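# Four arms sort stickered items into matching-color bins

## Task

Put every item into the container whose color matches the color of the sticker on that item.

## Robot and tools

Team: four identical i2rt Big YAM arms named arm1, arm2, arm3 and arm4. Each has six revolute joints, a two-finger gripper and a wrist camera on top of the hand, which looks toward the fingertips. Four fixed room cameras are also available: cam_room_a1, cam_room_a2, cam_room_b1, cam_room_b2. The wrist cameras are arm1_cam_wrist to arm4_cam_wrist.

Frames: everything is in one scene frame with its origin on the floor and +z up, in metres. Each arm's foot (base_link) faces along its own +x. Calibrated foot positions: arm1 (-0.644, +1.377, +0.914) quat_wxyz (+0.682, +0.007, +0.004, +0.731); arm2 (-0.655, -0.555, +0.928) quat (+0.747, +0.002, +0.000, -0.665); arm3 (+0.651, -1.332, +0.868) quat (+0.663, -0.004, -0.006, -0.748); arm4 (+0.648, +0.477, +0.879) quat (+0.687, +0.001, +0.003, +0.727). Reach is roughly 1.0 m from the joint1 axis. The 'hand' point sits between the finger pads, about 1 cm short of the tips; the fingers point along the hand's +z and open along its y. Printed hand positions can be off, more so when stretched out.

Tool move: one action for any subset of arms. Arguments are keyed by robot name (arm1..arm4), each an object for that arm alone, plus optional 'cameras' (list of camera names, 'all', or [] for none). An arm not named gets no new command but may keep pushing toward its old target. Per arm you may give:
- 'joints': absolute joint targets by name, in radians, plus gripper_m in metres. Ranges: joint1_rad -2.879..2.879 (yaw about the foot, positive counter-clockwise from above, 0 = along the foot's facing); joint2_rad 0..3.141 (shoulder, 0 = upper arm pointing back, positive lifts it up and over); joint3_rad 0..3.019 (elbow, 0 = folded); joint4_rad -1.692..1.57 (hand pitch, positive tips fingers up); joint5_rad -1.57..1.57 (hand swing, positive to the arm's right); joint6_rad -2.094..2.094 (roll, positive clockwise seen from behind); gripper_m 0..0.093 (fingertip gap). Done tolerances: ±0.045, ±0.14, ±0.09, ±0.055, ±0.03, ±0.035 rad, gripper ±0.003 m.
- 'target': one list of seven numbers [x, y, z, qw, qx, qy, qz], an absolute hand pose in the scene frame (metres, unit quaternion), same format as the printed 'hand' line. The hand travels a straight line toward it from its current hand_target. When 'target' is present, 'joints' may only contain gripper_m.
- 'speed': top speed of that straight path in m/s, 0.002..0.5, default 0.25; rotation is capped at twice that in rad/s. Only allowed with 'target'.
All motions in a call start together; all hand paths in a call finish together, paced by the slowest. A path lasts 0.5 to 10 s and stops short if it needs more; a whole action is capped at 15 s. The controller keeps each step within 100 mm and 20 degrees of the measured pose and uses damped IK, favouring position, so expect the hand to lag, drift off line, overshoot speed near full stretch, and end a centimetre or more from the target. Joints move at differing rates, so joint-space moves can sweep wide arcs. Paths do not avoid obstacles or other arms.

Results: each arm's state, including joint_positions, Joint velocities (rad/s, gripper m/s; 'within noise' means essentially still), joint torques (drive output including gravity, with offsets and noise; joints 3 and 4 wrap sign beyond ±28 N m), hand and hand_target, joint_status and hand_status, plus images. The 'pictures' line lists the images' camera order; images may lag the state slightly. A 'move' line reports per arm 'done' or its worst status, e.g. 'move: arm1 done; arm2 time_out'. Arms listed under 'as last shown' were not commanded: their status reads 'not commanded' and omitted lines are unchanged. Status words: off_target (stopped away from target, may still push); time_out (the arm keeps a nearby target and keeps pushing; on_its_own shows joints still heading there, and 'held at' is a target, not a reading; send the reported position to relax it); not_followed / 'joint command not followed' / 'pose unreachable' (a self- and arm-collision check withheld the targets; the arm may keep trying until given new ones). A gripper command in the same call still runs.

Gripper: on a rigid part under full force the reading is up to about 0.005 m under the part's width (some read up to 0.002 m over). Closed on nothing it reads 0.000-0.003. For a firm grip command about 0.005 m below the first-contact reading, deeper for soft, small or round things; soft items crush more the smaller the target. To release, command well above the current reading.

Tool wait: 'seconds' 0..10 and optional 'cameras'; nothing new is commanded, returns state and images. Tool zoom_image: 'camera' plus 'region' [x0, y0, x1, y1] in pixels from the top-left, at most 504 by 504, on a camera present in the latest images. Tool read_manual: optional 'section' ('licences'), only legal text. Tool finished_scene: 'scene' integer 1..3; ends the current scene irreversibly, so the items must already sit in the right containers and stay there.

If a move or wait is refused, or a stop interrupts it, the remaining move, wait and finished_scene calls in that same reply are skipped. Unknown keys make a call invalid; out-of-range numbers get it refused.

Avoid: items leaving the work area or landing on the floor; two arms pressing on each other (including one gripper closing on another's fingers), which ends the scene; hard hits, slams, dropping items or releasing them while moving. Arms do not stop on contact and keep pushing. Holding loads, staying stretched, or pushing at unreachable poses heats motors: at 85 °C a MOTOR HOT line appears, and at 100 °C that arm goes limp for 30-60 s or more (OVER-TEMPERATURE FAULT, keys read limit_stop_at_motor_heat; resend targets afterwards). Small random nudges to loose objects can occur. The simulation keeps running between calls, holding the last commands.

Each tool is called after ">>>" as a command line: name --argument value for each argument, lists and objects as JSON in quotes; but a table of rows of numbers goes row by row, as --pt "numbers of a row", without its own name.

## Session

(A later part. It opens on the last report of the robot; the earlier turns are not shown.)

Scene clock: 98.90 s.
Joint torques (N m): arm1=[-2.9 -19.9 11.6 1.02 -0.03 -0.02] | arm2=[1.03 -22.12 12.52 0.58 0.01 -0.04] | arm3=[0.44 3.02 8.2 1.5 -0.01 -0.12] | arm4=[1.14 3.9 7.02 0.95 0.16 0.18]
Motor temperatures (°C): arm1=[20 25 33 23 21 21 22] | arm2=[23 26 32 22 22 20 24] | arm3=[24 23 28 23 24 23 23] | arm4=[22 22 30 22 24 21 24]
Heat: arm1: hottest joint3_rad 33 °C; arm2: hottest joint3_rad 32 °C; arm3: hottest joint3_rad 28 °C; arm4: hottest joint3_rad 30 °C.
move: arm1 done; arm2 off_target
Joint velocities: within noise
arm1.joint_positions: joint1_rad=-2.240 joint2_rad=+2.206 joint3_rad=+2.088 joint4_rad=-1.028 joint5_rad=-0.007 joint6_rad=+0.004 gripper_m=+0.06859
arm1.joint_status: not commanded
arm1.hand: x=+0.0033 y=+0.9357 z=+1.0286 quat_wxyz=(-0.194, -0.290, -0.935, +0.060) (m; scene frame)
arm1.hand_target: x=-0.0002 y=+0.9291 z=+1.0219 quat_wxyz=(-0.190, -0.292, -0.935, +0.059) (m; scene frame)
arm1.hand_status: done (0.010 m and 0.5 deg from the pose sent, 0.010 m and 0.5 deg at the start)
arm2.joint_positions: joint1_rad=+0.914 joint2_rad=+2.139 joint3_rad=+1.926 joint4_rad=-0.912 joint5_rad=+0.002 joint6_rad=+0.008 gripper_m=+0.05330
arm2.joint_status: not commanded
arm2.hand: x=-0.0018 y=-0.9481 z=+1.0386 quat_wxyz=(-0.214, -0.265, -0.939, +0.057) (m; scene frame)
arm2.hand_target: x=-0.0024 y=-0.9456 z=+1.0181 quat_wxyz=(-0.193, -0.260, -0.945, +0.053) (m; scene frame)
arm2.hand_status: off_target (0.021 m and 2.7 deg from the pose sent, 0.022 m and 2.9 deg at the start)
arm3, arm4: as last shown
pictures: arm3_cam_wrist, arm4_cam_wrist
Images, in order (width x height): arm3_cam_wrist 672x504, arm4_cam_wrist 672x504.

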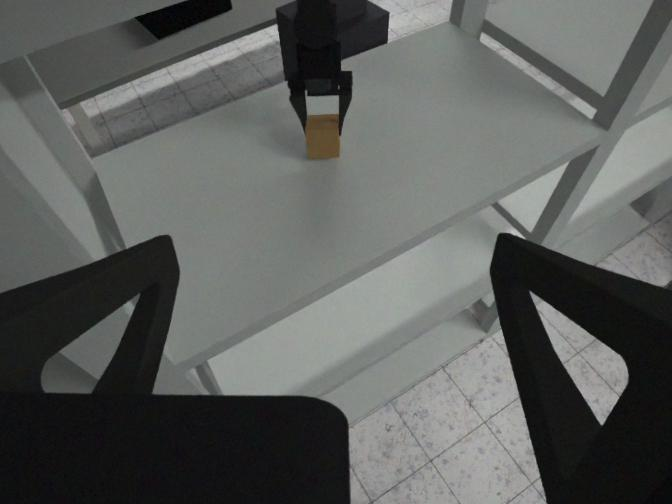

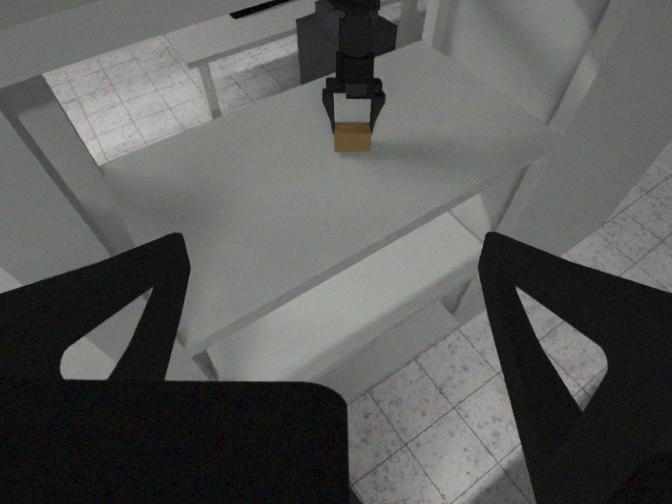

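Contact confirmed on both. Release and hand over.

>>> move --arm1 '{"joints": {"gripper_m": 0.09}}' --arm2 '{"joints": {"gripper_m": 0.08}}' --cameras '[]'

>>> move --arm1 '{"target": [-0.045, 0.960, 1.12, 0.1903, 0.2919, 0.9354, -0.0594], "speed": 0.2}' --arm2 '{"target": [-0.05, -0.917, 1.12, 0.1923, 0.2598, 0.9448, -0.0529], "speed": 0.2}' --cameras '[]'

>>> move --arm1 '{"target": [-0.27, 1.12, 1.17, 0.1903, 0.2919, 0.9354, -0.0594], "speed": 0.35}' --arm2 '{"target": [-0.29, -0.775, 1.17, 0.1923, 0.2598, 0.9448, -0.0529], "speed": 0.35}' --arm3 '{"joints": {"joint1_rad": -1.987, "joint2_rad": 1.198, "joint3_rad": 1.085, "joint4_rad": -1.056}}' --arm4 '{"joints": {"joint2_rad": 1.202, "joint3_rad": 1.059, "joint4_rad": -1.026}}' --cameras '[]'

>>> move --arm1 '{"joints": {"joint2_rad": 0.6, "joint3_rad": 1.1, "joint4_rad": -1.0}}' --arm2 '{"joints": {"joint2_rad": 0.6, "joint3_rad": 1.1, "joint4_rad": -1.0}}' --arm3 '{"target": [0.010, -0.977, 1.11, 0.0474, -0.9518, 0.2329, 0.1937], "speed": 0.3}' --arm4 '{"target": [0.024, 0.943, 1.10, 0.0583, -0.9371, 0.2865, 0.1907], "speed": 0.3}' --cameras '["arm3_cam_wrist", "arm4_cam_wrist"]'

Scene clock: 107.57 s.
Joint torques (N m): arm1=[-2.49 -19.66 11.75 1.03 0.03 -0.04] | arm2=[0.91 -22.24 12.6 1.07 0.02 -0.03] | arm3=[0.5 2.96 8.18 1.46 0 -0.11] | arm4=[0.62 3.96 7.02 0.94 0.12 0.15]
Motor temperatures (°C): arm1=[20 25 33 23 21 21 22] | arm2=[23 27 33 22 22 20 24] | arm3=[24 23 28 23 24 23 23] | arm4=[22 22 30 22 24 21 24]
Heat: arm1: hottest joint3_rad 33 °C; arm2: hottest joint3_rad 33 °C; arm3: hottest joint3_rad 28 °C; arm4: hottest joint3_rad 30 °C.
move: arm1 done; arm2 done
Joint velocities: within noise
arm1.joint_positions: joint1_rad=-2.240 joint2_rad=+2.206 joint3_rad=+2.088 joint4_rad=-1.028 joint5_rad=-0.008 joint6_rad=+0.004 gripper_m=+0.08996
arm1.joint_status: all done
arm1.hand: x=+0.0033 y=+0.9357 z=+1.0286 quat_wxyz=(-0.195, -0.290, -0.935, +0.059) (m; scene frame)
arm1.hand_target: x=-0.0002 y=+0.9291 z=+1.0220 quat_wxyz=(-0.190, -0.292, -0.935, +0.059) (m; scene frame)
arm1.hand_status: not commanded
arm2.joint_positions: joint1_rad=+0.914 joint2_rad=+2.140 joint3_rad=+1.926 joint4_rad=-0.924 joint5_rad=+0.002 joint6_rad=+0.008 gripper_m=+0.07993
arm2.joint_status: all done
arm2.hand: x=-0.0041 y=-0.9467 z=+1.0362 quat_wxyz=(-0.207, -0.265, -0.940, +0.056) (m; scene frame)
arm2.hand_target: x=-0.0024 y=-0.9456 z=+1.0182 quat_wxyz=(-0.193, -0.260, -0.945, +0.053) (m; scene frame)
arm2.hand_status: not commanded
arm3, arm4: as last shown
pictures: none
No camera images: "cameras" was empty.

Scene clock: 108.90 s.
Joint torques (N m): arm1=[-2.37 -17.96 11.78 0.77 -0.06 -0.05] | arm2=[1.03 -21.07 10.39 1.09 0.05 -0.02] | arm3=[0.56 3.14 8.21 1.47 0 -0.11] | arm4=[1.26 4.25 6.97 0.98 0.13 0.16]
Motor temperatures (°C): arm1=[20 25 33 23 21 21 22] | arm2=[23 27 33 22 22 20 24] | arm3=[24 23 28 23 24 23 23] | arm4=[22 22 30 22 24 21 24]
Heat: arm1: hottest joint3_rad 33 °C; arm2: hottest joint3_rad 33 °C; arm3: hottest joint3_rad 28 °C; arm4: hottest joint3_rad 30 °C.
move: arm1 done; arm2 off_target
Joint velocities: within noise
arm1.joint_positions: joint1_rad=-2.240 joint2_rad=+2.008 joint3_rad=+2.003 joint4_rad=-1.140 joint5_rad=-0.008 joint6_rad=+0.004 gripper_m=+0.08996
arm1.joint_status: not commanded
arm1.hand: x=-0.0402 y=+0.9663 z=+1.1224 quat_wxyz=(-0.195, -0.290, -0.935, +0.060) (m; scene frame)
arm1.hand_target: x=-0.0450 y=+0.9600 z=+1.1202 quat_wxyz=(-0.191, -0.292, -0.935, +0.059) (m; scene frame)
arm1.hand_status: done (0.008 m and 0.6 deg from the pose sent, 0.106 m and 0.5 deg at the start)
arm2.joint_positions: joint1_rad=+0.914 joint2_rad=+1.943 joint3_rad=+1.878 joint4_rad=-1.060 joint5_rad=+0.002 joint6_rad=+0.008 gripper_m=+0.07993
arm2.joint_status: not commanded
arm2.hand: x=-0.0470 y=-0.9215 z=+1.1395 quat_wxyz=(-0.213, -0.264, -0.939, +0.057) (m; scene frame)
arm2.hand_target: x=-0.0500 y=-0.9169 z=+1.1205 quat_wxyz=(-0.193, -0.260, -0.945, +0.053) (m; scene frame)
arm2.hand_status: off_target (0.020 m and 2.6 deg from the pose sent, 0.100 m and 1.9 deg at the start)
arm3, arm4: as last shown
arm3.hand: x=+0.4682 y=-1.2173 z=+1.4563 quat_wxyz=(+0.144, -0.787, +0.218, +0.560) (m; scene frame)
pictures: none
No camera images: "cameras" was empty.

Scene clock: 110.40 s.
Joint torques (N m): arm1=[-2.61 -6.95 11.49 0.84 -0.03 -0.02] | arm2=[0.91 -9.35 10.36 1.18 0.03 -0.04] | arm3=[0.62 -9.99 10.52 1.09 0 -0.11] | arm4=[1.32 -10.7 10.78 0.91 0.1 0.17]
Motor temperatures (°C): arm1=[20 25 33 23 21 21 22] | arm2=[23 27 33 22 22 20 24] | arm3=[24 23 28 23 24 23 23] | arm4=[22 22 30 22 24 21 24]
Heat: arm1: hottest joint3_rad 33 °C; arm2: hottest joint3_rad 33 °C; arm3: hottest joint3_rad 28 °C; arm4: hottest joint3_rad 30 °C.
move: arm1 done; arm2 off_target; arm3 done; arm4 done
Joint velocities: within noise
arm1.joint_positions: joint1_rad=-2.240 joint2_rad=+1.250 joint3_rad=+1.191 joint4_rad=-1.085 joint5_rad=-0.008 joint6_rad=+0.004 gripper_m=+0.08996
arm1.joint_status: not commanded
arm1.hand: x=-0.2680 y=+1.1229 z=+1.1722 quat_wxyz=(-0.196, -0.290, -0.935, +0.060) (m; scene frame)
arm1.hand_target: x=-0.2700 y=+1.1200 z=+1.1699 quat_wxyz=(-0.190, -0.292, -0.935, +0.059) (m; scene frame)
arm1.hand_status: done (0.004 m and 0.6 deg from the pose sent, 0.281 m and 0.6 deg at the start)
arm2.joint_positions: joint1_rad=+0.914 joint2_rad=+1.196 joint3_rad=+1.113 joint4_rad=-1.053 joint5_rad=+0.002 joint6_rad=+0.008 gripper_m=+0.07993
arm2.joint_status: not commanded
arm2.hand: x=-0.2865 y=-0.7781 z=+1.1811 quat_wxyz=(-0.208, -0.265, -0.940, +0.056) (m; scene frame)
arm2.hand_target: x=-0.2900 y=-0.7749 z=+1.1702 quat_wxyz=(-0.192, -0.260, -0.945, +0.053) (m; scene frame)
arm2.hand_status: off_target (0.012 m and 2.0 deg from the pose sent, 0.285 m and 2.5 deg at the start)
arm3.joint_positions: joint1_rad=-1.976 joint2_rad=+1.202 joint3_rad=+1.070 joint4_rad=-1.065 joint5_rad=+0.001 joint6_rad=+0.006 gripper_m=+0.09306
arm3.joint_status: all done
arm3.hand: x=+0.2901 y=-1.1186 z=+1.0936 quat_wxyz=(+0.042, -0.948, +0.259, +0.178) (m; scene frame)
arm3.hand_target: x=+0.2876 y=-1.1117 z=+1.1025 quat_wxyz=(+0.047, -0.945, +0.261, +0.190) (m; scene frame)
arm3.hand_status: not commanded
arm4.joint_positions: joint1_rad=+0.901 joint2_rad=+1.206 joint3_rad=+1.031 joint4_rad=-1.037 joint5_rad=-0.001 joint6_rad=-0.012 gripper_m=+0.09311
arm4.joint_status: all done
arm4.hand: x=+0.3115 y=+0.7159 z=+1.0917 quat_wxyz=(-0.052, +0.939, -0.292, -0.172) (m; scene frame)
arm4.hand_target: x=+0.3025 y=+0.7207 z=+1.1075 quat_wxyz=(-0.058, +0.934, -0.294, -0.192) (m; scene frame)
arm4.hand_status: not commanded
pictures: none
No camera images: "cameras" was empty.

Scene clock: 112.60 s.
Joint torques (N m): arm1=[-1.67 2.78 13.07 2.13 0.03 -0.01] | arm2=[0.85 -0.03 10.65 3.02 0.03 -0.03] | arm3=[2.49 -23.3 14.12 0.31 0.07 -0.13] | arm4=[0.62 -25.17 12.77 0.14 -0.04 -0.06]
Motor temperatures (°C): arm1=[20 25 33 23 21 21 22] | arm2=[23 26 33 22 22 20 24] | arm3=[24 23 28 23 24 23 23] | arm4=[22 22 30 22 24 21 24]
Heat: arm1: hottest joint3_rad 33 °C; arm2: hottest joint3_rad 33 °C; arm3: hottest joint3_rad 28 °C; arm4: hottest joint3_rad 30 °C.
move: arm1 done; arm2 done; arm3 off_target; arm4 off_target
Joint velocities: within noise
arm1.joint_positions: joint1_rad=-2.240 joint2_rad=+0.592 joint3_rad=+1.078 joint4_rad=-1.013 joint5_rad=-0.008 joint6_rad=+0.004 gripper_m=+0.08996
arm1.joint_status: all done
arm1.hand: x=-0.3921 y=+1.2095 z=+1.3627 quat_wxyz=(-0.471, -0.256, -0.832, +0.144) (m; scene frame)
arm1.hand_target: x=-0.3910 y=+1.2061 z=+1.3755 quat_wxyz=(-0.481, -0.255, -0.825, +0.151) (m; scene frame)
arm1.hand_status: not commanded
arm2.joint_positions: joint1_rad=+0.914 joint2_rad=+0.591 joint3_rad=+1.104 joint4_rad=-1.015 joint5_rad=+0.002 joint6_rad=+0.008 gripper_m=+0.07993
arm2.joint_status: all done
arm2.hand: x=-0.4045 y=-0.7084 z=+1.3952 quat_wxyz=(-0.492, -0.234, -0.828, +0.133) (m; scene frame)
arm2.hand_target: x=-0.3999 y=-0.7104 z=+1.3938 quat_wxyz=(-0.492, -0.229, -0.829, +0.136) (m; scene frame)
arm2.hand_status: not commanded
arm3.joint_positions: joint1_rad=-1.964 joint2_rad=+2.022 joint3_rad=+2.064 joint4_rad=-1.241 joint5_rad=+0.001 joint6_rad=-0.016 gripper_m=+0.09306
arm3.joint_status: not commanded
arm3.hand: x=+0.0248 y=-0.9744 z=+1.0906 quat_wxyz=(+0.043, -0.953, +0.244, +0.176) (m; scene frame)
arm3.hand_target: x=+0.0110 y=-0.9776 z=+1.1100 quat_wxyz=(+0.048, -0.952, +0.233, +0.194) (m; scene frame)
arm3.hand_status: off_target (0.025 m and 2.4 deg from the pose sent, 0.314 m and 3.6 deg at the start)
arm4.joint_positions: joint1_rad=+0.880 joint2_rad=+2.195 joint3_rad=+2.305 joint4_rad=-1.299 joint5_rad=-0.010 joint6_rad=-0.033 gripper_m=+0.09311
arm4.joint_status: not commanded
arm4.hand: x=+0.0284 y=+0.9330 z=+1.0925 quat_wxyz=(-0.055, +0.938, -0.290, -0.183) (m; scene frame)
arm4.hand_target: x=+0.0245 y=+0.9426 z=+1.0999 quat_wxyz=(-0.059, +0.937, -0.286, -0.192) (m; scene frame)
arm4.hand_status: off_target (0.013 m and 1.1 deg from the pose sent, 0.367 m and 2.4 deg at the start)
pictures: arm3_cam_wrist, arm4_cam_wrist
Images, in order (width x height): arm3_cam_wrist 672x504, arm4_cam_wrist 672x504.

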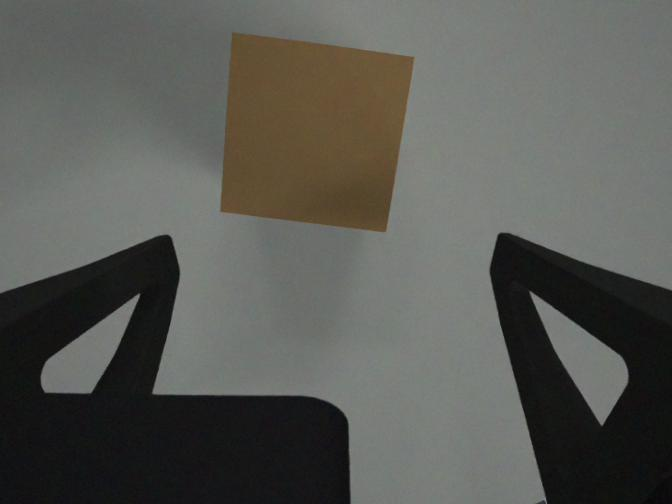

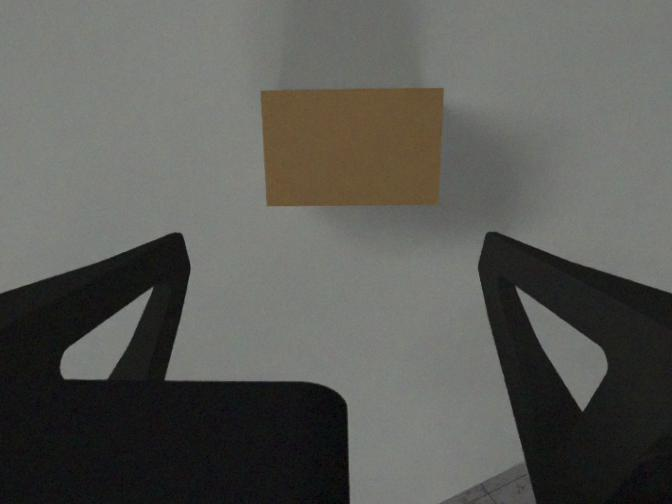

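>>> move --arm3 '{"target": [-0.0145, -0.969, 1.042, 0.0615, -0.9322, 0.3020, 0.1897], "speed": 0.14}' --arm4 '{"target": [-0.001, 0.968, 1.026, 0.0577, -0.9378, 0.2844, 0.1908], "speed": 0.14}' --cameras '["arm3_cam_wrist", "arm4_cam_wrist"]'

Scene clock: 135.37 s.
Joint torques (N m): arm1=[-2.55 2.9 12.89 2.21 -0.03 0] | arm2=[1.03 -0.15 10.61 3.06 0.02 -0.03] | arm3=[2.43 -24.76 11.44 1.26 0.18 0.03] | arm4=[0.79 -26.4 12.7 0.87 -0.03 -0.09]
Motor temperatures (°C): arm1=[20 25 33 23 21 21 22] | arm2=[23 26 31 22 22 20 23] | arm3=[24 24 32 23 24 23 23] | arm4=[22 23 33 22 24 21 24]
Heat: arm1: hottest joint3_rad 33 °C; arm2: hottest joint3_rad 31 °C; arm3: hottest joint3_rad 32 °C; arm4: hottest joint3_rad 33 °C.
move: arm3 off_target; arm4 off_target
Joint velocities: within noise
arm1, arm2: as last shown
arm3.joint_positions: joint1_rad=-1.943 joint2_rad=+2.113 joint3_rad=+2.064 joint4_rad=-1.146 joint5_rad=+0.065 joint6_rad=+0.123 gripper_m=+0.09306
arm3.joint_status: not commanded
arm3.hand: x=-0.0018 y=-0.9655 z=+1.0347 quat_wxyz=(+0.060, -0.934, +0.304, +0.175) (m; scene frame)
arm3.hand_target: x=-0.0141 y=-0.9692 z=+1.0421 quat_wxyz=(+0.061, -0.932, +0.302, +0.190) (m; scene frame)
arm3.hand_status: off_target (0.015 m and 1.7 deg from the pose sent, 0.063 m and 7.6 deg at the start)
arm4.joint_positions: joint1_rad=+0.870 joint2_rad=+2.322 joint3_rad=+2.344 joint4_rad=-1.230 joint5_rad=-0.016 joint6_rad=-0.045 gripper_m=+0.09308
arm4.joint_status: not commanded
arm4.hand: x=+0.0083 y=+0.9559 z=+1.0202 quat_wxyz=(-0.051, +0.940, -0.289, -0.174) (m; scene frame)
arm4.hand_target: x=-0.0001 y=+0.9674 z=+1.0263 quat_wxyz=(-0.058, +0.938, -0.284, -0.191) (m; scene frame)
arm4.hand_status: off_target (0.016 m and 2.1 deg from the pose sent, 0.081 m and 1.2 deg at the start)
pictures: arm3_cam_wrist, arm4_cam_wrist
Images, in order (width x height): arm3_cam_wrist 672x504, arm4_cam_wrist 672x504.

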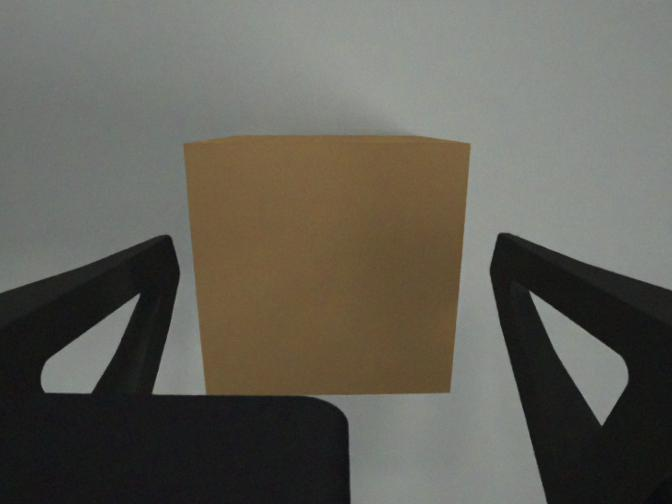

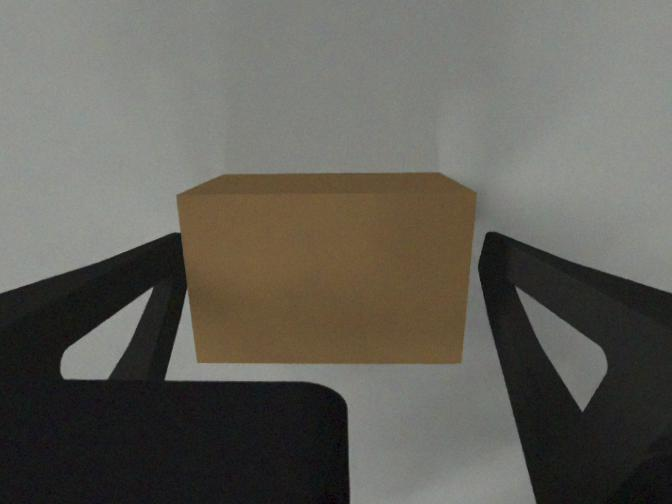

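>>> move --arm3 '{"joints": {"gripper_m": 0.043}}' --arm4 '{"joints": {"gripper_m": 0.057}}' --cameras '["arm3_cam_wrist", "arm4_cam_wrist"]'

>>> move --arm3 '{"target": [0.028, -0.988, 1.11, 0.0615, -0.9322, 0.3020, 0.1897], "speed": 0.2}' --arm4 '{"target": [0.045, 0.93, 1.10, 0.0577, -0.9378, 0.2844, 0.1908], "speed": 0.2}' --cameras '["arm3_cam_wrist", "arm4_cam_wrist"]'

Scene clock: 143.93 s.
Joint torques (N m): arm1=[-2.32 2.49 12.89 2.4 -0.01 -0.01] | arm2=[0.91 0.03 10.61 3.08 0.02 -0.04] | arm3=[2.43 -24.64 11.4 1.26 0.13 0.02] | arm4=[0.44 -26.29 12.71 0.96 -0.04 -0.07]
Motor temperatures (°C): arm1=[20 24 33 23 21 21 22] | arm2=[23 25 31 22 22 20 23] | arm3=[24 25 32 23 24 23 23] | arm4=[22 25 33 22 24 21 24]
Heat: arm1: hottest joint3_rad 33 °C; arm2: hottest joint3_rad 31 °C; arm3: hottest joint3_rad 32 °C; arm4: hottest joint3_rad 33 °C.
move: arm3 off_target; arm4 off_target
Joint velocities: within noise
arm1, arm2: as last shown
arm3.joint_positions: joint1_rad=-1.943 joint2_rad=+2.113 joint3_rad=+2.064 joint4_rad=-1.146 joint5_rad=+0.066 joint6_rad=+0.124 gripper_m=+0.05325
arm3.joint_status: gripper_m off_target (ended at +0.05327, target +0.04300)
arm3.hand: x=-0.0019 y=-0.9656 z=+1.0347 quat_wxyz=(+0.060, -0.934, +0.305, +0.175) (m; scene frame)
arm3.hand_target: x=-0.0141 y=-0.9694 z=+1.0421 quat_wxyz=(+0.061, -0.932, +0.302, +0.190) (m; scene frame)
arm3.hand_status: not commanded
arm4.joint_positions: joint1_rad=+0.870 joint2_rad=+2.322 joint3_rad=+2.344 joint4_rad=-1.230 joint5_rad=-0.016 joint6_rad=-0.046 gripper_m=+0.06949
arm4.joint_status: gripper_m off_target (ended at +0.06951, target +0.05700)
arm4.hand: x=+0.0083 y=+0.9559 z=+1.0202 quat_wxyz=(-0.051, +0.940, -0.289, -0.174) (m; scene frame)
arm4.hand_target: x=-0.0001 y=+0.9674 z=+1.0263 quat_wxyz=(-0.058, +0.938, -0.284, -0.191) (m; scene frame)
arm4.hand_status: not commanded
pictures: arm3_cam_wrist, arm4_cam_wrist
Images, in order (width x height): arm3_cam_wrist 672x504, arm4_cam_wrist 672x504.

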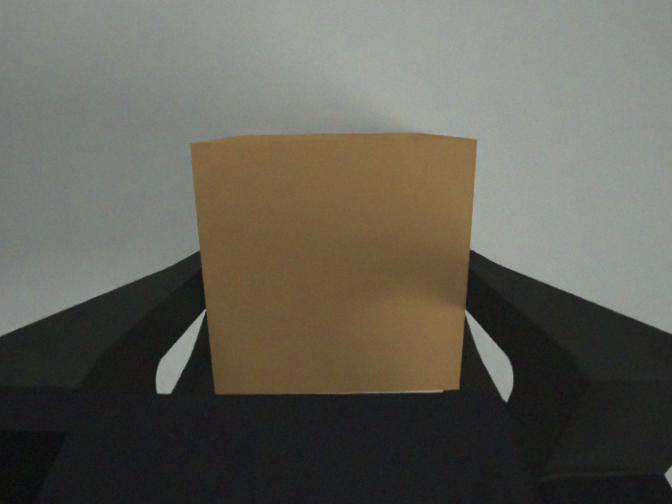

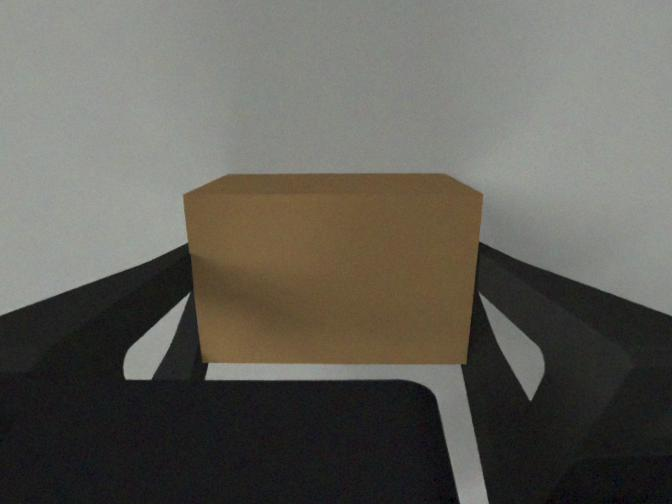

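Scene clock: 145.20 s.
Joint torques (N m): arm1=[-2.67 2.67 12.79 2.14 0 0.02] | arm2=[1.08 -0.09 10.62 3.07 0.03 -0.04] | arm3=[2.02 -23.06 9.36 0.54 0.1 -0.02] | arm4=[0.79 -25 9.32 0.23 0.02 -0.04]
Motor temperatures (°C): arm1=[20 24 33 23 21 21 22] | arm2=[23 25 31 22 22 20 23] | arm3=[24 25 32 23 24 23 23] | arm4=[22 25 33 22 24 21 25]
Heat: arm1: hottest joint3_rad 33 °C; arm2: hottest joint3_rad 31 °C; arm3: hottest joint3_rad 32 °C; arm4: hottest joint3_rad 33 °C.
move: arm3 done; arm4 done
Joint velocities: within noise
arm1, arm2: as last shown
arm3.joint_positions: joint1_rad=-1.943 joint2_rad=+1.965 joint3_rad=+2.023 joint4_rad=-1.213 joint5_rad=+0.066 joint6_rad=+0.124 gripper_m=+0.05325
arm3.joint_status: not commanded
arm3.hand: x=+0.0302 y=-0.9818 z=+1.1138 quat_wxyz=(+0.063, -0.930, +0.304, +0.195) (m; scene frame)
arm3.hand_target: x=+0.0280 y=-0.9881 z=+1.1102 quat_wxyz=(+0.062, -0.932, +0.302, +0.190) (m; scene frame)
arm3.hand_status: done (0.008 m and 0.7 deg from the pose sent, 0.084 m and 1.7 deg at the start)
arm4.joint_positions: joint1_rad=+0.870 joint2_rad=+2.117 joint3_rad=+2.192 joint4_rad=-1.236 joint5_rad=-0.016 joint6_rad=-0.046 gripper_m=+0.06949
arm4.joint_status: not commanded
arm4.hand: x=+0.0436 y=+0.9299 z=+1.1023 quat_wxyz=(-0.059, +0.936, -0.288, -0.196) (m; scene frame)
arm4.hand_target: x=+0.0450 y=+0.9300 z=+1.0998 quat_wxyz=(-0.058, +0.938, -0.284, -0.191) (m; scene frame)
arm4.hand_status: done (0.003 m and 0.7 deg from the pose sent, 0.092 m and 2.1 deg at the start)
pictures: arm3_cam_wrist, arm4_cam_wrist
Images, in order (width x height): arm3_cam_wrist 672x504, arm4_cam_wrist 672x504.

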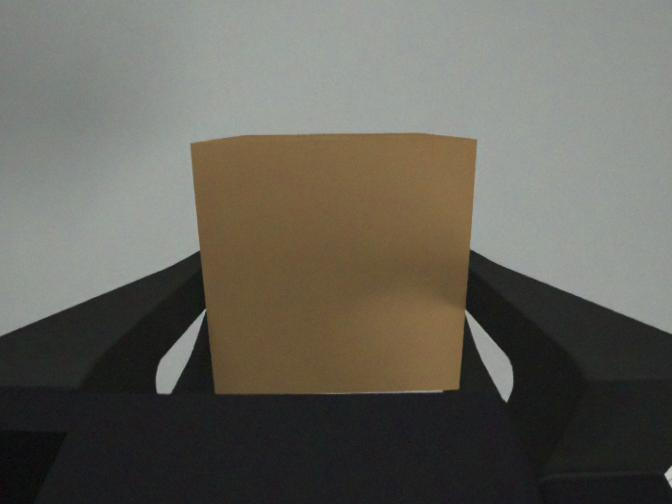

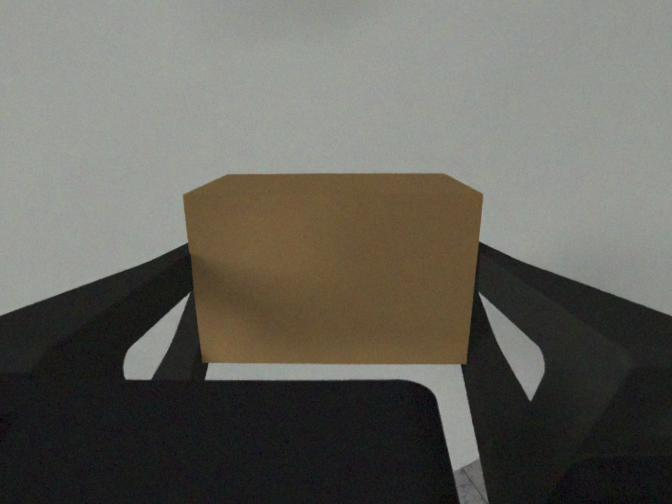

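>>> move --arm3 '{"target": [0.29, -1.12, 1.18, 0.0529, -0.9448, 0.2598, 0.1923], "speed": 0.4}' --arm4 '{"target": [0.30, 0.73, 1.18, 0.0606, -0.9336, 0.2979, 0.1900], "speed": 0.4}' --cameras '[]'

>>> move --arm3 '{"joints": {"joint2_rad": 0.7, "joint3_rad": 1.2, "joint4_rad": -1.3, "joint5_rad": 0, "joint6_rad": 0}}' --arm4 '{"joints": {"joint2_rad": 0.7, "joint3_rad": 1.2, "joint4_rad": -1.3, "joint5_rad": 0, "joint6_rad": 0}}' --cameras '[]'

>>> move --arm3 '{"joints": {"joint1_rad": 1.038}}' --arm4 '{"joints": {"joint1_rad": -1.187}}' --cameras '[]'

>>> move --arm3 '{"joints": {"joint2_rad": 1.86, "joint3_rad": 1.357, "joint4_rad": -0.684}}' --arm4 '{"joints": {"joint2_rad": 1.644, "joint3_rad": 1.017, "joint4_rad": -0.56}}' --cameras '["arm3_cam_wrist", "arm4_cam_wrist"]'

Scene clock: 157.77 s.
Joint torques (N m): arm1=[-2.08 2.78 13.07 2.06 0.01 -0.03] | arm2=[0.91 -0.03 10.63 3.07 0.04 -0.03] | arm3=[0.38 -8.64 9.29 0.68 -0.06 -0.13] | arm4=[1.73 -8.7 9.16 0.28 0.21 0.2]
Motor temperatures (°C): arm1=[20 24 33 23 21 21 22] | arm2=[23 25 31 22 22 20 23] | arm3=[24 25 31 23 24 23 24] | arm4=[22 27 33 22 24 21 25]
Heat: arm1: hottest joint3_rad 33 °C; arm2: hottest joint3_rad 31 °C; arm3: hottest joint3_rad 31 °C; arm4: hottest joint3_rad 33 °C.
move: arm3 done; arm4 done
Joint velocities: within noise
arm1, arm2: as last shown
arm3.joint_positions: joint1_rad=-1.947 joint2_rad=+1.165 joint3_rad=+1.269 joint4_rad=-1.251 joint5_rad=+0.023 joint6_rad=+0.026 gripper_m=+0.05324
arm3.joint_status: not commanded
arm3.hand: x=+0.2874 y=-1.1252 z=+1.1851 quat_wxyz=(+0.053, -0.944, +0.257, +0.200) (m; scene frame)
arm3.hand_target: x=+0.2900 y=-1.1201 z=+1.1800 quat_wxyz=(+0.053, -0.945, +0.260, +0.192) (m; scene frame)
arm3.hand_status: done (0.008 m and 0.9 deg from the pose sent, 0.302 m and 5.5 deg at the start)
arm4.joint_positions: joint1_rad=+0.886 joint2_rad=+1.199 joint3_rad=+1.258 joint4_rad=-1.209 joint5_rad=+0.000 joint6_rad=-0.020 gripper_m=+0.06949
arm4.joint_status: not commanded
arm4.hand: x=+0.3024 y=+0.7312 z=+1.1857 quat_wxyz=(-0.064, +0.933, -0.294, -0.199) (m; scene frame)
arm4.hand_target: x=+0.3000 y=+0.7300 z=+1.1801 quat_wxyz=(-0.061, +0.934, -0.298, -0.190) (m; scene frame)
arm4.hand_status: done (0.006 m and 1.2 deg from the pose sent, 0.334 m and 1.4 deg at the start)
pictures: none
No camera images: "cameras" was empty.

Scene clock: 159.20 s.
Joint torques (N m): arm1=[-2.37 3.14 13 2.17 -0.02 0.05] | arm2=[0.97 0.03 10.62 3.04 0.03 -0.03] | arm3=[0.26 -1.67 10.35 1.22 -0.09 -0.13] | arm4=[1.2 -1.2 10.24 0.79 0.07 0.18]
Motor temperatures (°C): arm1=[20 24 34 23 21 21 22] | arm2=[23 25 31 22 22 20 23] | arm3=[24 25 31 23 24 23 24] | arm4=[22 27 33 22 24 21 25]
Heat: arm1: hottest joint3_rad 34 °C; arm2: hottest joint3_rad 31 °C; arm3: hottest joint3_rad 31 °C; arm4: hottest joint3_rad 33 °C.
move: arm3 done; arm4 done
Joint velocities: within noise
arm1, arm2: as last shown
arm3.joint_positions: joint1_rad=-1.948 joint2_rad=+0.704 joint3_rad=+1.186 joint4_rad=-1.297 joint5_rad=+0.002 joint6_rad=+0.007 gripper_m=+0.05324
arm3.joint_status: all done
arm3.hand: x=+0.4013 y=-1.1894 z=+1.2909 quat_wxyz=(+0.085, -0.901, +0.235, +0.356) (m; scene frame)
arm3.hand_target: x=+0.4045 y=-1.1869 z=+1.2986 quat_wxyz=(+0.089, -0.897, +0.237, +0.362) (m; scene frame)
arm3.hand_status: not commanded
arm4.joint_positions: joint1_rad=+0.886 joint2_rad=+0.698 joint3_rad=+1.176 joint4_rad=-1.291 joint5_rad=+0.000 joint6_rad=-0.013 gripper_m=+0.06949
arm4.joint_status: all done
arm4.hand: x=+0.4208 y=+0.6460 z=+1.3026 quat_wxyz=(-0.115, +0.885, -0.282, -0.352) (m; scene frame)
arm4.hand_target: x=+0.4206 y=+0.6437 z=+1.3127 quat_wxyz=(-0.113, +0.882, -0.284, -0.360) (m; scene frame)
arm4.hand_status: not commanded
pictures: none
No camera images: "cameras" was empty.

Scene clock: 161.53 s.
Joint torques (N m): arm1=[-2.49 2.73 12.97 2.25 0.03 -0.03] | arm2=[1.03 0.03 10.62 3.06 0.03 -0.04] | arm3=[2.08 -1.38 10.24 1.32 0.12 -0.11] | arm4=[0.44 -0.97 10.33 0.7 0.03 0.12]
Motor temperatures (°C): arm1=[20 24 34 23 21 21 22] | arm2=[23 25 31 22 22 20 23] | arm3=[24 25 31 23 24 23 24] | arm4=[22 27 33 22 24 21 25]
Heat: arm1: hottest joint3_rad 34 °C; arm2: hottest joint3_rad 31 °C; arm3: hottest joint3_rad 31 °C; arm4: hottest joint3_rad 33 °C.
move: arm3 done; arm4 done
Joint velocities: within noise
arm1, arm2: as last shown
arm3.joint_positions: joint1_rad=+1.028 joint2_rad=+0.704 joint3_rad=+1.186 joint4_rad=-1.297 joint5_rad=-0.003 joint6_rad=+0.006 gripper_m=+0.05319
arm3.joint_status: all done
arm3.hand: x=+0.8742 y=-1.5007 z=+1.2957 quat_wxyz=(-0.352, -0.303, -0.877, +0.124) (m; scene frame)
arm3.hand_target: x=+0.8744 y=-1.4977 z=+1.3034 quat_wxyz=(-0.359, -0.295, -0.876, +0.127) (m; scene frame)
arm3.hand_status: not commanded
arm4.joint_positions: joint1_rad=-1.185 joint2_rad=+0.698 joint3_rad=+1.176 joint4_rad=-1.291 joint5_rad=+0.001 joint6_rad=-0.011 gripper_m=+0.06951
arm4.joint_status: all done
arm4.hand: x=+0.9064 y=+0.5997 z=+1.3004 quat_wxyz=(-0.359, +0.209, -0.906, -0.078) (m; scene frame)
arm4.hand_target: x=+0.9057 y=+0.5988 z=+1.3105 quat_wxyz=(-0.364, +0.203, -0.905, -0.081) (m; scene frame)
arm4.hand_status: not commanded
pictures: none
No camera images: "cameras" was empty.

Scene clock: 163.20 s.
Joint torques (N m): arm1=[-2.73 2.67 13.14 2.11 0.05 -0.05] | arm2=[0.97 0.03 10.63 3.07 0.03 -0.04] | arm3=[1.96 -20.42 9.36 1.26 0.12 -0.1] | arm4=[0.91 -15.74 7.79 1.17 0.05 0.16]
Motor temperatures (°C): arm1=[20 24 34 23 21 21 22] | arm2=[23 25 31 22 22 20 23] | arm3=[24 25 31 23 24 23 24] | arm4=[22 26 33 22 24 21 25]
Heat: arm1: hottest joint3_rad 34 °C; arm2: hottest joint3_rad 31 °C; arm3: hottest joint3_rad 31 °C; arm4: hottest joint3_rad 33 °C.
move: arm3 done; arm4 done
Joint velocities: within noise
arm1, arm2: as last shown
arm3.joint_positions: joint1_rad=+1.028 joint2_rad=+1.869 joint3_rad=+1.342 joint4_rad=-0.698 joint5_rad=-0.003 joint6_rad=+0.006 gripper_m=+0.05319
arm3.joint_status: all done
arm3.hand: x=+1.1328 y=-1.7078 z=+0.9225 quat_wxyz=(-0.166, -0.322, -0.930, +0.061) (m; scene frame)
arm3.hand_target: x=+1.1441 y=-1.7090 z=+0.9350 quat_wxyz=(-0.183, -0.314, -0.929, +0.067) (m; scene frame)
arm3.hand_status: not commanded
arm4.joint_positions: joint1_rad=-1.185 joint2_rad=+1.643 joint3_rad=+1.008 joint4_rad=-0.577 joint5_rad=+0.001 joint6_rad=-0.011 gripper_m=+0.06951
arm4.joint_status: all done
arm4.hand: x=+1.1100 y=+0.6958 z=+0.9228 quat_wxyz=(-0.172, +0.221, -0.959, -0.037) (m; scene frame)
arm4.hand_target: x=+1.1175 y=+0.6980 z=+0.9272 quat_wxyz=(-0.183, +0.214, -0.958, -0.041) (m; scene frame)
arm4.hand_status: not commanded
pictures: arm3_cam_wrist, arm4_cam_wrist
Images, in order (width x height): arm3_cam_wrist 672x504, arm4_cam_wrist 672x504.

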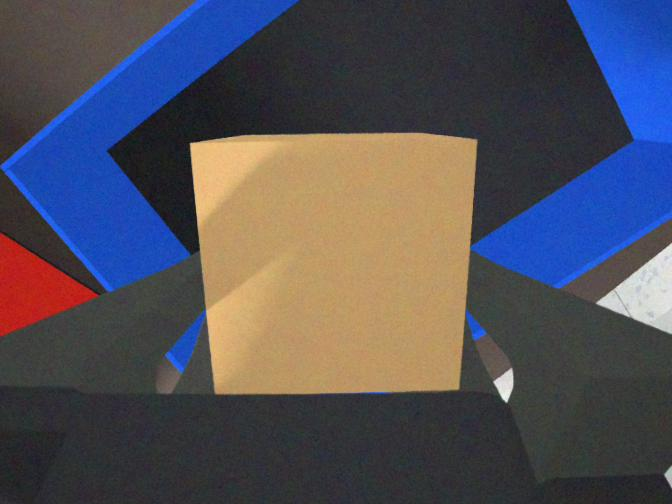

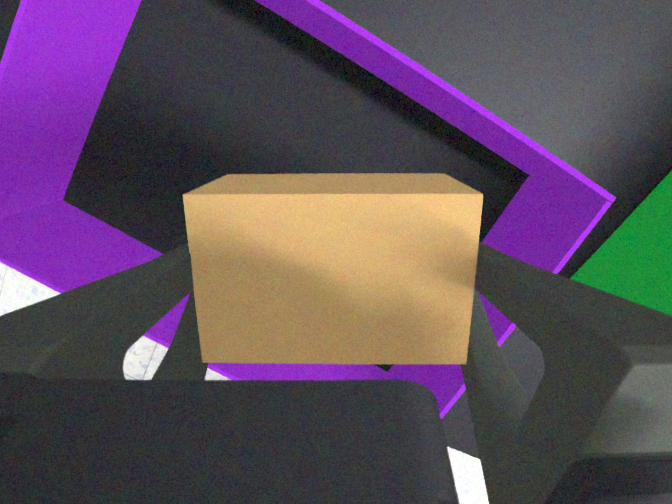

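>>> move --arm3 '{"target": [1.151, -1.714, 0.88, 0.1806, 0.3172, 0.9290, -0.0616], "speed": 0.2}' --arm4 '{"target": [1.136, 0.728, 0.88, 0.1855, -0.2291, 0.9545, 0.0445], "speed": 0.2}' --cameras '["arm3_cam_wrist", "arm4_cam_wrist"]'

Scene clock: 217.13 s.
Joint torques (N m): arm1=[-2.2 2.96 12.88 2.14 0 -0.01] | arm2=[0.85 -0.03 10.65 3.07 0.02 -0.04] | arm3=[1.85 -20.54 7.83 1.35 -0.07 -0.04] | arm4=[0.44 -16.5 9.47 1.17 0.08 0.18]
Motor temperatures (°C): arm1=[20 24 34 23 21 21 21] | arm2=[23 24 31 23 22 20 23] | arm3=[24 27 30 23 24 23 24] | arm4=[22 24 31 22 24 21 26]
Heat: arm1: hottest joint3_rad 34 °C; arm2: hottest joint3_rad 31 °C; arm3: hottest joint3_rad 30 °C; arm4: hottest joint3_rad 31 °C.
move: arm3 done; arm4 off_target
Joint velocities: within noise
arm1.joint_positions: joint1_rad=-2.240 joint2_rad=+0.592 joint3_rad=+1.078 joint4_rad=-1.013 joint5_rad=-0.008 joint6_rad=+0.004 gripper_m=+0.08996
arm1.joint_status: not commanded
arm1.hand: x=-0.3921 y=+1.2095 z=+1.3627 quat_wxyz=(-0.471, -0.256, -0.832, +0.144) (m; scene frame)
arm1.hand_target: x=-0.3910 y=+1.2061 z=+1.3755 quat_wxyz=(-0.481, -0.255, -0.825, +0.151) (m; scene frame)
arm1.hand_status: not commanded
arm2.joint_positions: joint1_rad=+0.914 joint2_rad=+0.591 joint3_rad=+1.104 joint4_rad=-1.015 joint5_rad=+0.002 joint6_rad=+0.008 gripper_m=+0.07993
arm2.joint_status: not commanded
arm2.hand: x=-0.4045 y=-0.7084 z=+1.3952 quat_wxyz=(-0.492, -0.234, -0.828, +0.133) (m; scene frame)
arm2.hand_target: x=-0.3999 y=-0.7104 z=+1.3938 quat_wxyz=(-0.492, -0.229, -0.829, +0.136) (m; scene frame)
arm2.hand_status: not commanded
arm3.joint_positions: joint1_rad=+1.028 joint2_rad=+1.958 joint3_rad=+1.342 joint4_rad=-0.597 joint5_rad=-0.006 joint6_rad=+0.006 gripper_m=+0.05319
arm3.joint_status: not commanded
arm3.hand: x=+1.1443 y=-1.7166 z=+0.8782 quat_wxyz=(-0.173, -0.322, -0.929, +0.061) (m; scene frame)
arm3.hand_target: x=+1.1510 y=-1.7138 z=+0.8801 quat_wxyz=(-0.181, -0.317, -0.929, +0.061) (m; scene frame)
arm3.hand_status: done (0.007 m and 1.1 deg from the pose sent, 0.047 m and 1.7 deg at the start)
arm4.joint_positions: joint1_rad=-1.154 joint2_rad=+1.782 joint3_rad=+1.016 joint4_rad=-0.470 joint5_rad=+0.001 joint6_rad=-0.009 gripper_m=+0.06951
arm4.joint_status: not commanded
arm4.hand: x=+1.1142 y=+0.7152 z=+0.8656 quat_wxyz=(-0.160, +0.235, -0.958, -0.037) (m; scene frame)
arm4.hand_target: x=+1.1350 y=+0.7276 z=+0.8808 quat_wxyz=(-0.186, +0.229, -0.954, -0.045) (m; scene frame)
arm4.hand_status: off_target (0.029 m and 3.2 deg from the pose sent, 0.060 m and 2.1 deg at the start)
pictures: arm3_cam_wrist, arm4_cam_wrist
Images, in order (width x height): arm3_cam_wrist 672x504, arm4_cam_wrist 672x504.

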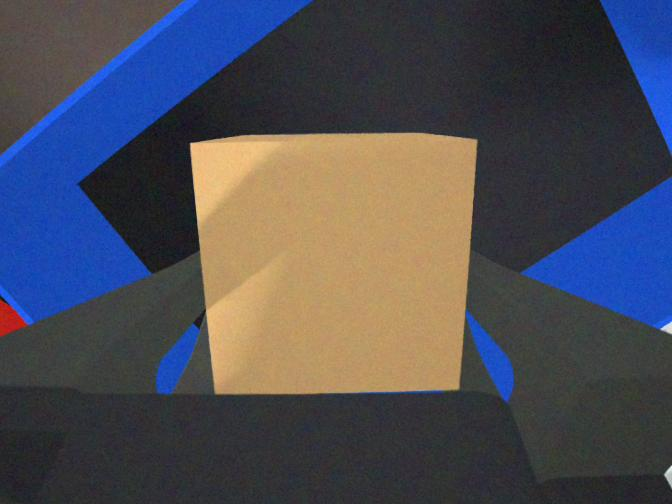

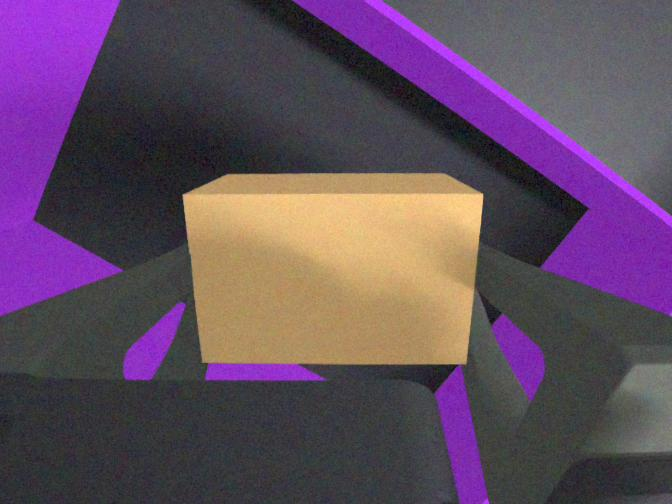

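>>> move --arm3 '{"target": [1.154, -1.714, 0.80, 0.1806, 0.3172, 0.9290, -0.0616], "speed": 0.12}' --arm4 '{"target": [1.145, 0.733, 0.82, 0.1855, -0.2291, 0.9545, 0.0445], "speed": 0.12}' --cameras '["arm3_cam_wrist", "arm4_cam_wrist"]'

Scene clock: 222.50 s.
Joint torques (N m): arm1=[-2.14 2.55 12.85 2.07 -0.03 0] | arm2=[0.97 -0.09 10.63 3.11 0.03 -0.04] | arm3=[2.08 -20.89 6.79 1.37 0 -0.01] | arm4=[1.08 -16.5 8.44 1.14 0.06 0.19]
Motor temperatures (°C): arm1=[20 24 34 23 21 21 21] | arm2=[23 24 31 23 22 20 23] | arm3=[24 27 30 23 24 23 25] | arm4=[22 25 32 22 24 21 26]
Heat: arm1: hottest joint3_rad 34 °C; arm2: hottest joint3_rad 31 °C; arm3: hottest joint3_rad 30 °C; arm4: hottest joint3_rad 32 °C.
move: arm3 done; arm4 off_target
Joint velocities: within noise
arm1, arm2: as last shown
arm3.joint_positions: joint1_rad=+1.028 joint2_rad=+2.091 joint3_rad=+1.315 joint4_rad=-0.430 joint5_rad=-0.006 joint6_rad=+0.006 gripper_m=+0.05319
arm3.joint_status: not commanded
arm3.hand: x=+1.1469 y=-1.7196 z=+0.8011 quat_wxyz=(-0.175, -0.321, -0.929, +0.062) (m; scene frame)
arm3.hand_target: x=+1.1540 y=-1.7139 z=+0.8000 quat_wxyz=(-0.181, -0.317, -0.929, +0.061) (m; scene frame)
arm3.hand_status: done (0.009 m and 0.8 deg from the pose sent, 0.079 m and 1.1 deg at the start)
arm4.joint_positions: joint1_rad=-1.154 joint2_rad=+1.908 joint3_rad=+1.023 joint4_rad=-0.335 joint5_rad=+0.001 joint6_rad=-0.008 gripper_m=+0.06951
arm4.joint_status: not commanded
arm4.hand: x=+1.1264 y=+0.7214 z=+0.8149 quat_wxyz=(-0.167, +0.235, -0.957, -0.039) (m; scene frame)
arm4.hand_target: x=+1.1442 y=+0.7327 z=+0.8206 quat_wxyz=(-0.185, +0.229, -0.954, -0.045) (m; scene frame)
arm4.hand_status: off_target (0.023 m and 2.3 deg from the pose sent, 0.058 m and 3.2 deg at the start)
pictures: arm3_cam_wrist, arm4_cam_wrist
Images, in order (width x height): arm3_cam_wrist 672x504, arm4_cam_wrist 672x504.

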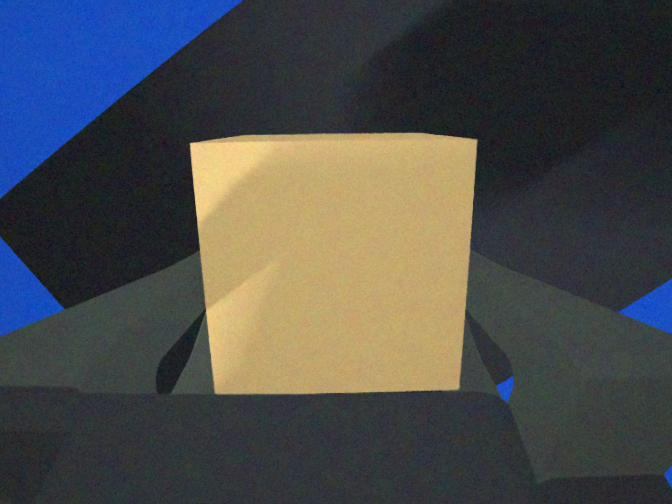

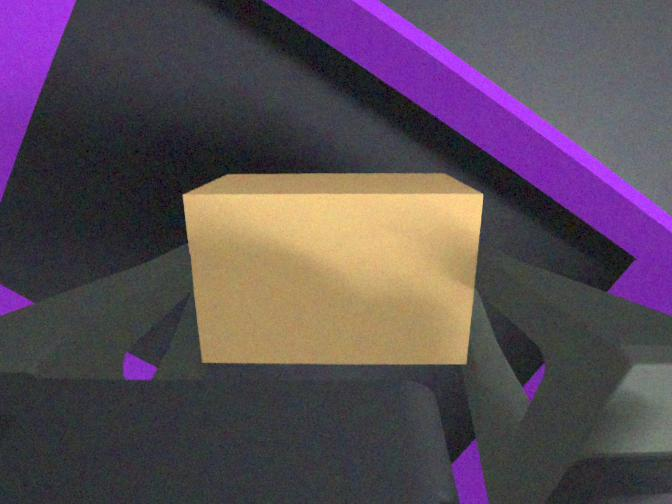

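>>> move --arm3 '{"target": [1.154, -1.714, 0.749, 0.1806, 0.3172, 0.9290, -0.0616], "speed": 0.08}' --arm4 '{"target": [1.147, 0.734, 0.745, 0.1855, -0.2291, 0.9545, 0.0445], "speed": 0.08}' --cameras '[]'

>>> move --arm3 '{"target": [1.154, -1.714, 0.739, 0.1806, 0.3172, 0.9290, -0.0616], "speed": 0.05}' --arm4 '{"target": [1.147, 0.734, 0.734, 0.1855, -0.2291, 0.9545, 0.0445], "speed": 0.05}' --cameras '["arm3_cam_wrist", "arm4_cam_wrist"]'

Scene clock: 228.50 s.
Joint torques (N m): arm1=[-2.02 2.43 12.96 2.18 -0.01 -0.01] | arm2=[1.03 -0.03 10.63 3.06 0.03 -0.03] | arm3=[2.2 -20.01 6.11 1.36 0.02 0.01] | arm4=[1.14 -17.03 7.08 1.22 0.11 0.16]
Motor temperatures (°C): arm1=[20 24 34 23 21 21 21] | arm2=[23 24 31 23 22 20 23] | arm3=[24 27 29 23 24 23 25] | arm4=[22 25 33 22 24 21 26]
Heat: arm1: hottest joint3_rad 34 °C; arm2: hottest joint3_rad 31 °C; arm3: hottest joint3_rad 29 °C; arm4: hottest joint3_rad 33 °C.
move: arm3 off_target; arm4 off_target
Joint velocities: within noise
arm1, arm2: as last shown
arm3.joint_positions: joint1_rad=+1.028 joint2_rad=+2.172 joint3_rad=+1.315 joint4_rad=-0.330 joint5_rad=-0.006 joint6_rad=+0.006 gripper_m=+0.05319
arm3.joint_status: not commanded
arm3.hand: x=+1.1510 y=-1.7230 z=+0.7608 quat_wxyz=(-0.184, -0.321, -0.927, +0.065) (m; scene frame)
arm3.hand_target: x=+1.1537 y=-1.7140 z=+0.7492 quat_wxyz=(-0.180, -0.317, -0.929, +0.062) (m; scene frame)
arm3.hand_status: off_target (0.015 m and 0.7 deg from the pose sent, 0.053 m and 0.8 deg at the start)
arm4.joint_positions: joint1_rad=-1.154 joint2_rad=+2.073 joint3_rad=+1.037 joint4_rad=-0.170 joint5_rad=+0.000 joint6_rad=-0.006 gripper_m=+0.06951
arm4.joint_status: not commanded
arm4.hand: x=+1.1335 y=+0.7251 z=+0.7473 quat_wxyz=(-0.174, +0.233, -0.956, -0.041) (m; scene frame)
arm4.hand_target: x=+1.1465 y=+0.7339 z=+0.7454 quat_wxyz=(-0.186, +0.229, -0.954, -0.045) (m; scene frame)
arm4.hand_status: off_target (0.016 m and 1.5 deg from the pose sent, 0.074 m and 2.3 deg at the start)
pictures: none
No camera images: "cameras" was empty.

Scene clock: 229.47 s.
Joint torques (N m): arm1=[-2.32 2.73 13.08 2.3 0 0] | arm2=[1.03 -0.03 10.62 3.1 0.04 -0.03] | arm3=[2.08 -18.43 6.13 1.51 0.01 0.01] | arm4=[1.14 -15.44 6.91 1.26 0.14 0.14]
Motor temperatures (°C): arm1=[20 24 34 23 21 21 21] | arm2=[23 24 31 23 22 20 23] | arm3=[24 27 29 23 24 23 25] | arm4=[22 25 32 22 24 21 26]
Heat: arm1: hottest joint3_rad 34 °C; arm2: hottest joint3_rad 31 °C; arm3: hottest joint3_rad 29 °C; arm4: hottest joint3_rad 32 °C.
move: arm3 off_target; arm4 off_target
Joint velocities: arm1=[within noise] | arm2=[-0.015 -0.005 -0.046 0.002 0.037 0.051 0] | arm3=[within noise] | arm4=[within noise]
arm1, arm2: as last shown
arm3.joint_positions: joint1_rad=+1.028 joint2_rad=+2.175 joint3_rad=+1.315 joint4_rad=-0.314 joint5_rad=-0.006 joint6_rad=+0.006 gripper_m=+0.05319
arm3.joint_status: not commanded
arm3.hand: x=+1.1532 y=-1.7248 z=+0.7606 quat_wxyz=(-0.190, -0.320, -0.926, +0.067) (m; scene frame)
arm3.hand_target: x=+1.1533 y=-1.7138 z=+0.7396 quat_wxyz=(-0.181, -0.317, -0.929, +0.062) (m; scene frame)
arm3.hand_status: off_target (0.024 m and 1.3 deg from the pose sent, 0.024 m and 0.7 deg at the start)
arm4.joint_positions: joint1_rad=-1.154 joint2_rad=+2.079 joint3_rad=+1.040 joint4_rad=-0.150 joint5_rad=+0.000 joint6_rad=-0.006 gripper_m=+0.06951
arm4.joint_status: not commanded
arm4.hand: x=+1.1379 y=+0.7273 z=+0.7469 quat_wxyz=(-0.182, +0.233, -0.954, -0.043) (m; scene frame)
arm4.hand_target: x=+1.1463 y=+0.7337 z=+0.7346 quat_wxyz=(-0.186, +0.229, -0.954, -0.045) (m; scene frame)
arm4.hand_status: off_target (0.017 m and 0.6 deg from the pose sent, 0.021 m and 1.5 deg at the start)
pictures: arm3_cam_wrist, arm4_cam_wrist
Images, in order (width x height): arm3_cam_wrist 672x504, arm4_cam_wrist 672x504.

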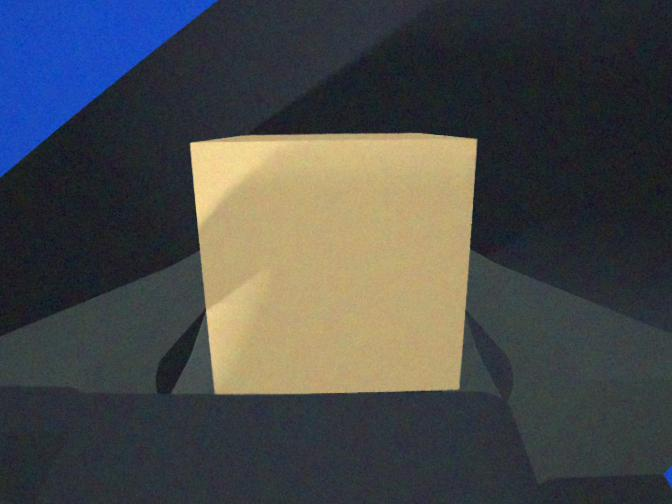

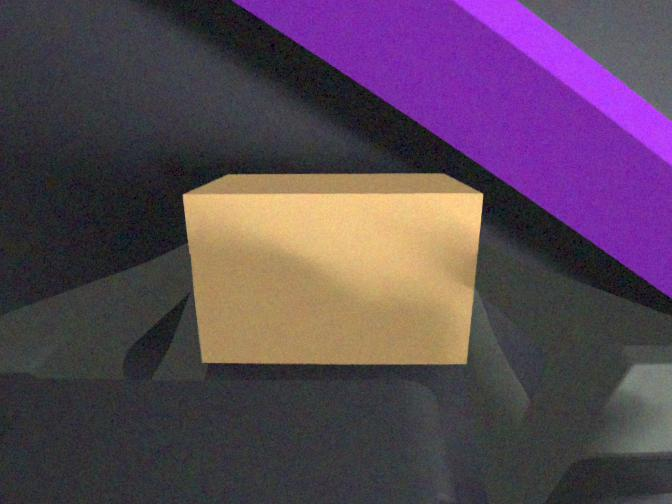

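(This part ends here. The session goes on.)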